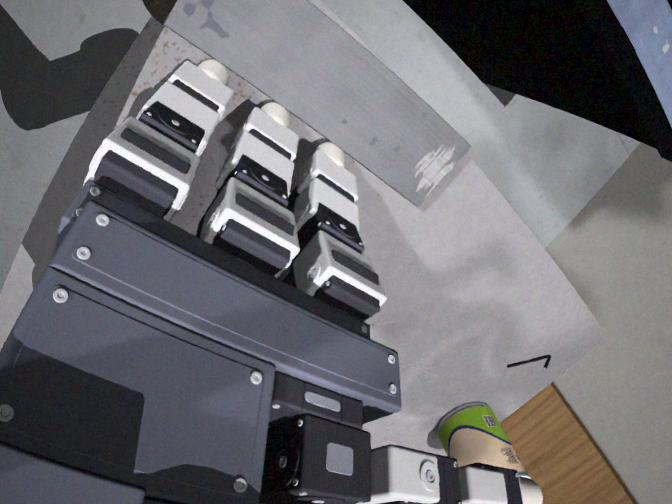

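Emit:
move:
  target:
    - [0,0,0,0,0,0,0,1,1,0.565,0,1,1,0.565,0,1,1,0.565,0.714,0.678,0.2247,0.1676,0.75,-0.6,0,-0.05,0,0,0,0,0,1,0.314,0.696,0,1,0.314,0.696,0,1,0.314,0.696,0.714,0.678,0.2247,0.1676,0.75,-0.6]
    - [0.18,-0.4167,-0.1725,0,0,0,0,1,1,0.565,0,1,1,0.565,0,1,1,0.565,0.714,0.678,0.2247,0.1676,0.75,-0.6,0.0225,-0.1083,0.2108,0.0833,0,0,0,1,0.314,0.696,0,1,0.314,0.696,0,1,0.314,0.696,0.714,0.678,0.2247,0.1676,0.75,-0.6]
  speed: [0.08,0.25]
  blend: [0.005,0]

Emit:
move:
  target:
    - [0,0,0,0,0,0,0,1,1,0.565,0,1,1,0.565,0,1,1,0.565,0.714,0.678,0.2247,0.1676,0.75,-0.6,0,0.0767,0,0,0,0,0,1,1,0.348,0,1,1,0.348,0,1,1,0.348,0.714,0.678,0.2247,0.1676,0.75,-0.6]
    - [0,-0.1683,-0.25,0,0,0,0,1,1,0.565,0,1,1,0.565,0,1,1,0.565,0.714,0.678,0.2247,0.1676,0.75,-0.6,0,0.0767,-0.1767,0,0,0,0,1,1,0.348,0,1,1,0.348,0,1,1,0.348,0.714,0.678,0.2247,0.1676,0.75,-0.6]
  speed: 0.12
  blend: [0.005,0]
  cameras: ["cam_right_wrist","cam_left_wrist"]

Scene clock: 500.07 s.
left_arm: end_effector_position=(+0.5478, -0.5000, +1.1499) hand_goal=(+0.000, +1.000, +1.000, +0.566, +0.000, +1.000, +1.000, +0.566, +0.000, +1.000, +1.000, +0.566, +0.714, +0.678, +0.224, +0.168) hand_measured=(+0.000, +1.000, +1.000, +0.568, +0.000, +1.000, +1.000, +0.568, +0.000, +1.000, +0.998, +0.568, +0.720, +0.678, +0.222, +0.168) hand_current_ma=(+0, +0, +0, +6, +0, +0, +0, +6, +0, +0, -5, +6, +18, -2, -6, -1) hand_state=(goal, goal, goal, goal, goal, goal, goal, goal, goal, goal, goal, goal, goal, goal, goal, goal) hand_current_limit=0.75 hand_speed=-0.60 end_effector_quat_wxyz=(+0.422, +0.906, +0.000, +0.000) | right_arm: end_effector_position=(+0.5480, -0.6900, +1.1001) hand_goal=(+0.000, +1.000, +0.314, +0.696, +0.000, +1.000, +0.314, +0.696, +0.000, +1.000, +0.314, +0.696, +0.714, +0.678, +0.224, +0.168) hand_measured=(+0.004, +1.000, +0.318, +0.700, +0.002, +1.000, +0.318, +0.700, +0.004, +1.000, +0.318, +0.700, +0.720, +0.678, +0.222, +0.168) hand_current_ma=(+0, +0, +1, +0, +0, +0, +0, +0, +0, +0, +0, +0, +1, +0, -1, +0) hand_state=(goal, goal, goal, goal, goal, goal, goal, goal, goal, goal, goal, goal, goal, goal, goal, goal) hand_current_limit=0.75 hand_speed=-0.60 end_effector_quat_wxyz=(+0.001, +0.000, +0.954, +0.300)
Joint positions: left_arm=[-1.176 -0.689 0.934 0.494 1.87 -2.88] | right_arm=[-0.869 -1.45 2.176 4.477 -1.191 3.748]
Joint torques (N m): left_arm=[13.05 -92.12 -49.32 -0.87 2.22 1.93] | right_arm=[13.37 -25.97 -34.41 -1.41 0.31 0.45]
Wrist force (N): left_arm=[-0.1 0.4 0.4] | right_arm=[-0.2 -2.1 -0.2]
Wrist torque (N m): left_arm=[0.00 0.16 -0.11] | right_arm=[-0.23 0.10 0.17]
Wrist force, peak (N): left_arm=[0.2 1.0 3.2] | right_arm=[-2.0 -7.4 -1.0]
Hand target: left_arm +0.5478, -0.5001, +1.1500; +0.422, +0.906, +0.000, +0.000 | right_arm +0.5480, -0.6900, +1.1000; +0.000, +0.000, +0.954, +0.301
Off the commanded pose: left_arm 0.000 m, 0 deg | right_arm 0.000 m, 0 deg.
move: done

Scene clock: 502.40 s.
left_arm: end_effector_position=(+0.5476, -0.6012, +0.9999) hand_goal=(+0.000, +1.000, +1.000, +0.566, +0.000, +1.000, +1.000, +0.566, +0.000, +1.000, +1.000, +0.566, +0.714, +0.678, +0.224, +0.168) hand_measured=(+0.000, +1.000, +1.000, +0.568, +0.000, +1.000, +1.000, +0.568, +0.000, +1.000, +0.998, +0.568, +0.720, +0.678, +0.222, +0.168) hand_current_ma=(+0, +0, +0, +6, +0, +0, +0, +6, +0, +0, -5, +6, +18, -2, -6, -1) hand_state=(goal, goal, goal, goal, goal, goal, goal, goal, goal, goal, goal, goal, goal, goal, goal, goal) hand_current_limit=0.75 hand_speed=-0.60 end_effector_quat_wxyz=(+0.422, +0.907, +0.000, +0.000) | right_arm: end_effector_position=(+0.5480, -0.6439, +0.9939) hand_goal=(+0.000, +1.000, +1.000, +0.348, +0.000, +1.000, +1.000, +0.348, +0.000, +1.000, +1.000, +0.348, +0.714, +0.678, +0.224, +0.168) hand_measured=(+0.004, +1.000, +0.996, +0.352, +0.002, +1.000, +0.996, +0.352, +0.004, +1.000, +0.996, +0.352, +0.720, +0.678, +0.222, +0.168) hand_current_ma=(+0, +0, -1, +0, +0, +0, -1, +0, +0, +0, -1, +0, +1, +0, -1, +0) hand_state=(goal, goal, goal, goal, goal, goal, goal, goal, goal, goal, goal, goal, goal, goal, goal, goal) hand_current_limit=0.75 hand_speed=-0.60 end_effector_quat_wxyz=(+0.000, +0.000, +0.954, +0.301)
Joint positions: left_arm=[-1.213 -0.414 0.669 0.476 1.842 -2.907] | right_arm=[-0.817 -1.318 2.291 4.211 -1.167 3.798]
Joint torques (N m): left_arm=[16.65 -120.91 -36.84 -1.28 2.28 0.99] | right_arm=[-1.92 -69.99 -35.73 -0.01 0.91 1.52]
Wrist force (N): left_arm=[-0.7 1.1 -0.3] | right_arm=[-0.1 -2.1 0.1]
Wrist torque (N m): left_arm=[0.13 0.20 0.12] | right_arm=[-0.29 0.17 -0.06]
Wrist force, peak (N): left_arm=[-0.5 0.9 1.8] | right_arm=[-0.1 -3.6 -0.8]
Hand target: left_arm +0.5478, -0.6011, +1.0000; +0.422, +0.906, +0.000, +0.000 | right_arm +0.5480, -0.6440, +0.9940; +0.000, +0.000, +0.954, +0.301
Off the commanded pose: left_arm 0.000 m, 0 deg | right_arm 0.000 m, 0 deg.
move: done
Images, in order (width x height): cam_left_wrist 672x504, cam_right_wrist 672x504.

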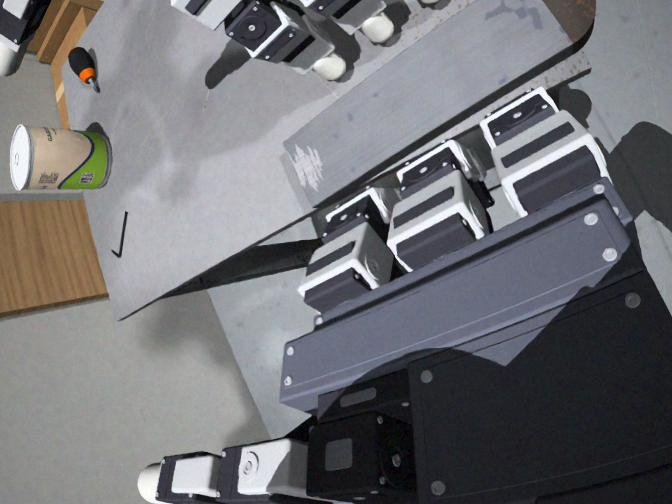

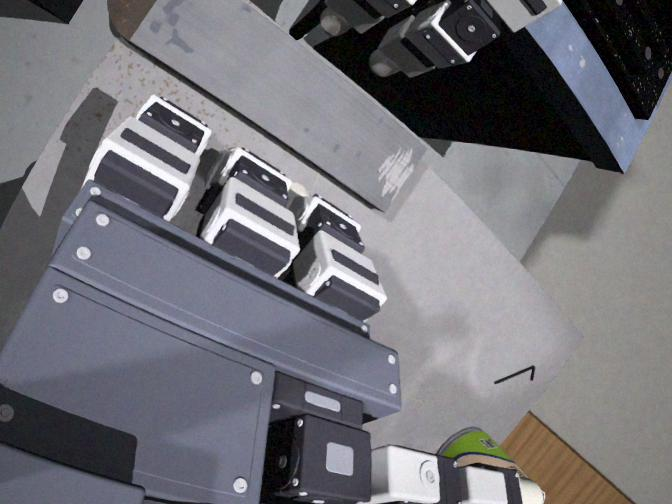

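Emit:
move:
  target:
    - [-0.0103,0,0.005,0,0,0,0,1,1,0.565,0,1,1,0.565,0,1,1,0.565,0.714,0.678,0.2247,0.1676,0.75,-0.6,-0.0103,0,0,0,0,0,0,1,1,0.348,0,1,1,0.348,0,1,1,0.348,0.714,0.678,0.2247,0.1676,0.75,-0.6]
    - [-0.0103,-0.0472,0.005,0,0,0,0,1,1,0.565,0,1,1,0.565,0,1,1,0.565,0.714,0.678,0.2247,0.1676,0.75,-0.6,-0.0103,0.0295,0,0,0,0,0,1,1,0.348,0,1,1,0.348,0,1,1,0.348,0.714,0.678,0.2247,0.1676,0.75,-0.6]
  speed: [0.05,0.02]
  blend: [0.001,0]

Scene clock: 522.27 s.
left_arm: end_effector_position=(+0.5416, -0.6294, +1.0028) hand_goal=(+0.000, +1.000, +1.000, +0.566, +0.000, +1.000, +1.000, +0.566, +0.000, +1.000, +1.000, +0.566, +0.714, +0.678, +0.224, +0.168) hand_measured=(-0.008, +1.002, +1.000, +0.608, -0.008, +1.002, +1.000, +0.608, -0.008, +1.002, +1.000, +0.606, +0.720, +0.678, +0.222, +0.168) hand_current_ma=(-20, +3, +2, +164, -20, +3, +2, +163, -20, +3, +2, +158, +18, -2, -6, -1) hand_state=(goal, goal, goal, blocked, goal, goal, goal, blocked, goal, goal, goal, blocked, goal, goal, goal, goal) hand_current_limit=0.75 hand_speed=-0.60 end_effector_quat_wxyz=(+0.422, +0.907, +0.000, +0.000) | right_arm: end_effector_position=(+0.5419, -0.6262, +0.9940) hand_goal=(+0.000, +1.000, +1.000, +0.348, +0.000, +1.000, +1.000, +0.348, +0.000, +1.000, +1.000, +0.348, +0.714, +0.678, +0.224, +0.168) hand_measured=(+0.002, +1.000, +1.000, +0.366, +0.002, +1.000, +1.000, +0.360, +0.002, +1.000, +1.000, +0.352, +0.720, +0.678, +0.222, +0.168) hand_current_ma=(+0, +0, +0, +10, +0, +0, +0, +4, +0, +0, +0, +1, +1, +0, -1, +0) hand_state=(goal, goal, goal, goal, goal, goal, goal, goal, goal, goal, goal, goal, goal, goal, goal, goal) hand_current_limit=0.75 hand_speed=-0.60 end_effector_quat_wxyz=(+0.001, +0.000, +0.954, +0.301)
Joint positions: left_arm=[-1.228 -0.355 0.545 0.539 1.831 -2.917] | right_arm=[-0.804 -1.336 2.318 4.196 -1.161 3.811]
Joint torques (N m): left_arm=[-23.62 -130.26 -32.84 -7.65 -0.82 -1.66] | right_arm=[-2.51 -57.08 -18.22 0.84 2.88 -1]
Wrist force (N): left_arm=[-1.7 -3.8 -23.0] | right_arm=[0.7 -5.6 -8.9]
Wrist torque (N m): left_arm=[3.78 -0.48 0.09] | right_arm=[1.26 0.23 -0.05]
Wrist force, peak (N): left_arm=[-2.6 -5.1 -28.5] | right_arm=[0.2 -5.8 -9.0]
Hand target: left_arm +0.5416, -0.6294, +1.0030; +0.422, +0.906, +0.000, +0.000 | right_arm +0.5419, -0.6263, +0.9940; +0.000, +0.000, +0.954, +0.301
Off the commanded pose: left_arm 0.000 m, 0 deg | right_arm 0.000 m, 0 deg.
move: done

Emit:
move:
  target:
    - [0,0,0.0005,0,0,0,0,1,1,0.565,0,1,1,0.565,0,1,1,0.565,0.714,0.678,0.2247,0.1676,0.75,-0.6,0,0.0085,0.0005,0,0,0.0011,0,1,1,0.348,0,1,1,0.348,0,1,1,0.348,0.714,0.678,0.2247,0.1676,0.75,-0.6]
    - [0,-0.0072,0.0015,0,0,0,0,1,1,0.565,0,1,1,0.565,0,1,1,0.565,0.714,0.678,0.2247,0.1676,0.75,-0.6,0,0.0152,0.0015,0,0,0.0011,0,1,1,0.348,0,1,1,0.348,0,1,1,0.348,0.714,0.678,0.2247,0.1676,0.75,-0.6]
  speed: 0.01
  blend: [0.0005,0]

Scene clock: 534.40 s.
left_arm: end_effector_position=(+0.5417, -0.6337, +1.0039) hand_goal=(+0.000, +1.000, +1.000, +0.566, +0.000, +1.000, +1.000, +0.566, +0.000, +1.000, +1.000, +0.566, +0.714, +0.678, +0.224, +0.168) hand_measured=(-0.028, +1.002, +1.002, +0.656, -0.026, +1.002, +1.002, +0.660, -0.026, +1.002, +1.002, +0.662, +0.720, +0.678, +0.222, +0.168) hand_current_ma=(-86, +8, +5, +390, -85, +8, +5, +406, -84, +8, +5, +413, +18, -2, -6, -1) hand_state=(blocked, goal, goal, blocked, blocked, goal, goal, blocked, blocked, goal, goal, blocked, goal, goal, goal, goal) hand_current_limit=0.75 hand_speed=-0.60 end_effector_quat_wxyz=(+0.422, +0.907, +0.000, +0.000) | right_arm: end_effector_position=(+0.5419, -0.6171, +0.9950) hand_goal=(+0.000, +1.000, +1.000, +0.348, +0.000, +1.000, +1.000, +0.348, +0.000, +1.000, +1.000, +0.348, +0.714, +0.678, +0.224, +0.168) hand_measured=(-0.030, +1.002, +1.002, +0.446, -0.030, +1.002, +1.002, +0.436, -0.028, +1.002, +1.002, +0.424, +0.720, +0.678, +0.222, +0.168) hand_current_ma=(-17, +0, +0, +181, -17, +0, +0, +150, -15, +0, +0, +114, +1, +0, -1, +0) hand_state=(blocked, goal, goal, blocked, blocked, goal, goal, blocked, blocked, goal, goal, blocked, goal, goal, goal, goal) hand_current_limit=0.75 hand_speed=-0.60 end_effector_quat_wxyz=(+0.000, -0.001, +0.954, +0.301)
Joint positions: left_arm=[-1.229 -0.344 0.52 0.552 1.83 -2.918] | right_arm=[-0.792 -1.342 2.325 4.191 -1.157 3.819]
Joint torques (N m): left_arm=[-42.77 -109.33 -34.82 -15.48 -1.88 -2.71] | right_arm=[21.87 -39.88 12.29 5.56 11.09 -1.02]
Wrist force (N): left_arm=[-4.2 -10.4 -58.7] | right_arm=[4.2 -23.4 -42.4]
Wrist torque (N m): left_arm=[9.44 -1.76 -0.10] | right_arm=[7.52 1.49 -0.07]
Wrist force, peak (N): left_arm=[-4.2 -10.4 -58.7] | right_arm=[4.3 -24.0 -42.7]
Hand target: left_arm +0.5416, -0.6337, +1.0039; +0.422, +0.906, +0.000, +0.000 | right_arm +0.5419, -0.6171, +0.9949; +0.000, -0.001, +0.954, +0.301
Off the commanded pose: left_arm 0.000 m, 0 deg | right_arm 0.000 m, 0 deg.
move: done

Emit:
move:
  target: [0,0,0.0667,0,0,0,0,1,1,0.565,0,1,1,0.565,0,1,1,0.565,0.714,0.678,0.2247,0.1676,0.75,-0.6,0,0,0.0667,0,0,0,0,1,1,0.348,0,1,1,0.348,0,1,1,0.348,0.714,0.678,0.2247,0.1676,0.75,-0.6]
  speed: 0.03
  cameras: ["cam_left_wrist","cam_right_wrist"]

Scene clock: 542.60 s.
left_arm: end_effector_position=(+0.5416, -0.6338, +1.0443) hand_goal=(+0.000, +1.000, +1.000, +0.566, +0.000, +1.000, +1.000, +0.566, +0.000, +1.000, +1.000, +0.566, +0.714, +0.678, +0.224, +0.168) hand_measured=(-0.006, +1.002, +1.002, +0.656, -0.004, +1.002, +1.002, +0.660, -0.004, +1.002, +1.002, +0.662, +0.720, +0.678, +0.222, +0.168) hand_current_ma=(-13, +8, +5, +390, -13, +8, +5, +406, -12, +8, +4, +413, +18, -2, -6, -1) hand_state=(goal, goal, goal, blocked, goal, goal, goal, blocked, goal, goal, goal, blocked, goal, goal, goal, goal) hand_current_limit=0.75 hand_speed=-0.60 end_effector_quat_wxyz=(+0.422, +0.906, +0.000, +0.000) | right_arm: end_effector_position=(+0.5419, -0.6172, +1.0351) hand_goal=(+0.000, +1.000, +1.000, +0.348, +0.000, +1.000, +1.000, +0.348, +0.000, +1.000, +1.000, +0.348, +0.714, +0.678, +0.224, +0.168) hand_measured=(-0.006, +1.002, +1.002, +0.456, -0.006, +1.002, +1.002, +0.448, -0.004, +1.002, +1.002, +0.436, +0.720, +0.678, +0.222, +0.168) hand_current_ma=(-1, +0, +0, +219, -1, +0, +0, +191, +0, +0, +0, +152, +1, +0, -1, +0) hand_state=(goal, goal, goal, blocked, goal, goal, goal, blocked, goal, goal, goal, blocked, goal, goal, goal, goal) hand_current_limit=0.75 hand_speed=-0.60 end_effector_quat_wxyz=(+0.000, -0.001, +0.954, +0.301) end_effector_velocity=(+0.001, -0.001, -0.001) end_effector_angular_velocity=(-0.002, -0.002, +0.001)
Joint positions: left_arm=[-1.229 -0.364 0.49 0.603 1.83 -2.918] | right_arm=[-0.792 -1.414 2.303 4.285 -1.157 3.819]
Joint velocities: left_arm=[within noise] | right_arm=[0 0.003 0 -0.005 -0.001 -0.001]
Joint torques (N m): left_arm=[-9.47 -132.47 -57.89 -14.09 1.77 -0.66] | right_arm=[20.39 -22.92 -6.87 2.63 6.2 1.23]
Wrist force (N): left_arm=[-0.5 -30.4 -17.8] | right_arm=[0.4 -34.2 -11.2]
Wrist torque (N m): left_arm=[5.44 -0.30 0.82] | right_arm=[4.50 0.33 -0.73]
Wrist force, peak (N): left_arm=[-3.8 -9.7 -59.2] | right_arm=[4.0 -23.5 -44.5]
Hand target: left_arm +0.5416, -0.6337, +1.0439; +0.422, +0.906, +0.000, +0.000 | right_arm +0.5419, -0.6171, +1.0349; +0.000, -0.001, +0.954, +0.301
Off the commanded pose: left_arm 0.000 m, 0 deg | right_arm 0.000 m, 0 deg.
move: done
Images, in order (width x height): cam_left_wrist 672x504, cam_right_wrist 672x504.

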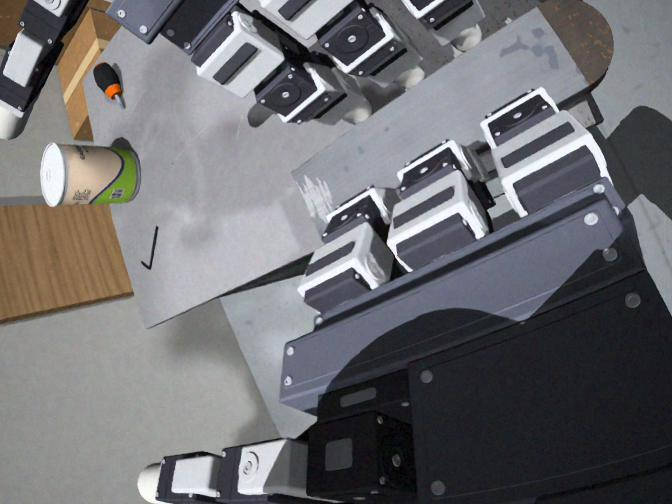

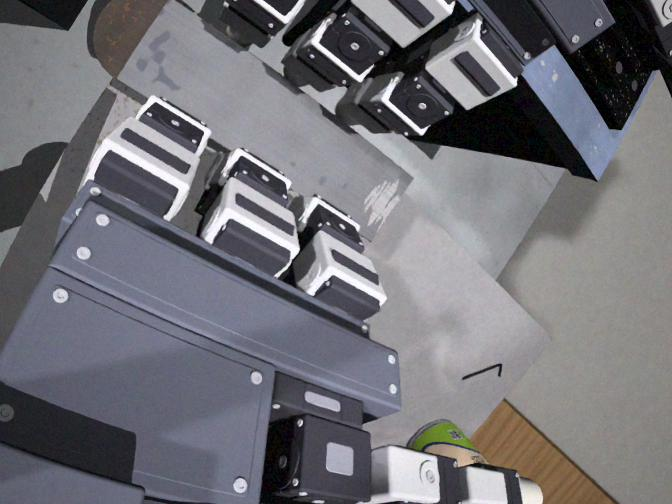

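Emit:
move:
  target: [0,-0.0022,0,0,0,0,0,1,1,0.565,0,1,1,0.565,0,1,1,0.565,0.714,0.678,0.2247,0.1676,0.75,-0.6,0,0.0021,0,0,0,0,0,1,1,0.348,0,1,1,0.348,0,1,1,0.348,0.714,0.678,0.2247,0.1676,0.75,-0.6]
  speed: 0.01

Emit:
move:
  target:
    - [0.0238,0.2075,0.1418,0,0,0.0556,0,1,1,0.565,0,1,1,0.565,0,1,1,0.565,0.714,0.678,0.2247,0.1676,0.75,-0.6,0.0183,0.2070,0.1418,0,0,0.0556,0,1,1,0.348,0,1,1,0.348,0,1,1,0.348,0.714,0.678,0.2247,0.1676,0.75,-0.6]
    - [0.1245,0.4183,0.3252,0,0,0.1667,0,1,1,0.565,0,1,1,0.565,0,1,1,0.565,0.714,0.678,0.2247,0.1676,0.75,-0.6,0.1087,0.4145,0.3252,0,0,0.1667,0,1,1,0.348,0,1,1,0.348,0,1,1,0.348,0.714,0.678,0.2247,0.1676,0.75,-0.6]
    - [0.2472,0.5928,0.3585,0,0,0.2778,0,1,1,0.565,0,1,1,0.565,0,1,1,0.565,0.714,0.678,0.2247,0.1676,0.75,-0.6,0.2227,0.5817,0.3585,0,0,0.2778,0,1,1,0.348,0,1,1,0.348,0,1,1,0.348,0.714,0.678,0.2247,0.1676,0.75,-0.6]
  speed: 0.1
  blend: [0.03,0.03,0]
  cameras: ["cam_left_wrist","cam_right_wrist"]

Scene clock: 571.67 s.
left_arm: end_effector_position=(+0.5417, -0.6350, +1.0439) hand_goal=(+0.000, +1.000, +1.000, +0.566, +0.000, +1.000, +1.000, +0.566, +0.000, +1.000, +1.000, +0.566, +0.714, +0.678, +0.224, +0.168) hand_measured=(-0.006, +1.002, +1.002, +0.666, -0.004, +1.002, +1.002, +0.668, -0.004, +1.002, +1.002, +0.668, +0.720, +0.678, +0.222, +0.168) hand_current_ma=(-13, +9, +5, +433, -13, +9, +5, +444, -12, +9, +5, +443, +18, -2, -6, -1) hand_state=(goal, goal, goal, blocked, goal, goal, goal, blocked, goal, goal, goal, blocked, goal, goal, goal, goal) hand_current_limit=0.75 hand_speed=-0.60 end_effector_quat_wxyz=(+0.422, +0.906, +0.000, +0.000) | right_arm: end_effector_position=(+0.5419, -0.6159, +1.0349) hand_goal=(+0.000, +1.000, +1.000, +0.348, +0.000, +1.000, +1.000, +0.348, +0.000, +1.000, +1.000, +0.348, +0.714, +0.678, +0.224, +0.168) hand_measured=(-0.002, +1.004, +1.002, +0.476, -0.002, +1.002, +1.002, +0.468, +0.000, +1.002, +1.002, +0.456, +0.720, +0.678, +0.222, +0.168) hand_current_ma=(+0, +0, +0, +291, +0, +0, +0, +263, +0, +0, +0, +219, +1, +0, -1, +0) hand_state=(goal, goal, goal, blocked, goal, goal, goal, blocked, goal, goal, goal, blocked, goal, goal, goal, goal) hand_current_limit=0.75 hand_speed=-0.60 end_effector_quat_wxyz=(+0.000, -0.001, +0.954, +0.301)
Joint positions: left_arm=[-1.23 -0.36 0.482 0.606 1.83 -2.918] | right_arm=[-0.79 -1.414 2.305 4.284 -1.156 3.821]
Joint torques (N m): left_arm=[-41.11 -137.08 -70.74 -10.14 -0.4 -3.84] | right_arm=[33.33 -65.67 0.13 4.45 14.94 1.25]
Wrist force (N): left_arm=[-0.5 -36.4 -24.4] | right_arm=[1.0 -42.0 -16.9]
Wrist torque (N m): left_arm=[7.00 -0.38 1.01] | right_arm=[5.98 0.51 -0.83]
Wrist force, peak (N): left_arm=[-0.7 -36.6 -24.8] | right_arm=[1.1 -41.9 -17.2]
Hand target: left_arm +0.5416, -0.6350, +1.0439; +0.422, +0.906, +0.000, +0.000 | right_arm +0.5419, -0.6159, +1.0349; +0.000, -0.001, +0.954, +0.301
Off the commanded pose: left_arm 0.000 m, 0 deg | right_arm 0.000 m, 0 deg.
move: done

Scene clock: 577.13 s.
left_arm: end_effector_position=(+0.6901, -0.2791, +1.2591) hand_goal=(+0.000, +1.000, +1.000, +0.566, +0.000, +1.000, +1.000, +0.566, +0.000, +1.000, +1.000, +0.566, +0.714, +0.678, +0.224, +0.168) hand_measured=(+0.004, +1.002, +1.002, +0.666, +0.004, +1.002, +1.002, +0.668, +0.004, +1.002, +1.002, +0.668, +0.720, +0.678, +0.222, +0.168) hand_current_ma=(+10, +9, +5, +434, +11, +8, +5, +445, +12, +7, +4, +443, +18, -2, -6, -1) hand_state=(goal, goal, goal, blocked, goal, goal, goal, blocked, goal, goal, goal, blocked, goal, goal, goal, goal) hand_current_limit=0.75 hand_speed=-0.60 end_effector_quat_wxyz=(+0.383, +0.821, +0.384, +0.178) | right_arm: end_effector_position=(+0.6754, -0.2669, +1.2499) hand_goal=(+0.000, +1.000, +1.000, +0.348, +0.000, +1.000, +1.000, +0.348, +0.000, +1.000, +1.000, +0.348, +0.714, +0.678, +0.224, +0.168) hand_measured=(-0.008, +1.002, +1.002, +0.476, -0.008, +1.002, +1.002, +0.468, -0.006, +1.002, +1.002, +0.462, +0.720, +0.678, +0.222, +0.168) hand_current_ma=(-2, +0, +0, +292, -2, +0, +0, +264, -1, +0, +0, +237, +1, +0, -1, +0) hand_state=(goal, goal, goal, blocked, goal, goal, goal, blocked, goal, goal, goal, blocked, goal, goal, goal, goal) hand_current_limit=0.75 hand_speed=-0.60 end_effector_quat_wxyz=(-0.127, -0.404, +0.864, +0.272)
Joint positions: left_arm=[-1.162 -0.952 1.199 0.508 1.221 -3.454] | right_arm=[-0.053 -1.278 1.646 4.855 -1.22 3.691]
Joint torques (N m): left_arm=[-10.34 -94.55 -68.36 -15.96 -0.2 1.06] | right_arm=[23.62 -97.99 -31.36 3.28 11.29 1.11]
Wrist force (N): left_arm=[0.8 -31.0 -19.1] | right_arm=[1.8 -35.9 -12.6]
Wrist torque (N m): left_arm=[5.79 -0.30 0.72] | right_arm=[4.79 0.18 -0.53]
Wrist force, peak (N): left_arm=[-0.3 -36.2 -24.7] | right_arm=[2.1 -42.6 -16.3]
Hand target: left_arm +0.6900, -0.2794, +1.2590; +0.383, +0.821, +0.383, +0.178 | right_arm +0.6755, -0.2669, +1.2500; -0.127, -0.404, +0.864, +0.272
Off the commanded pose: left_arm 0.000 m, 0 deg | right_arm 0.000 m, 0 deg.
move: done
Images, in order (width x height): cam_left_wrist 672x504, cam_right_wrist 672x504.

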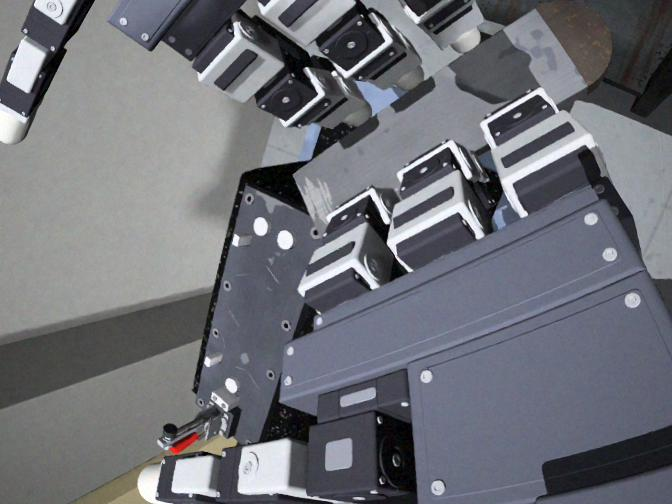

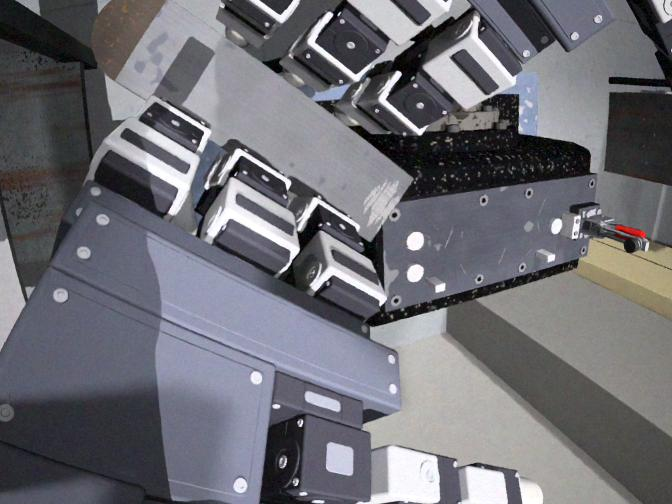

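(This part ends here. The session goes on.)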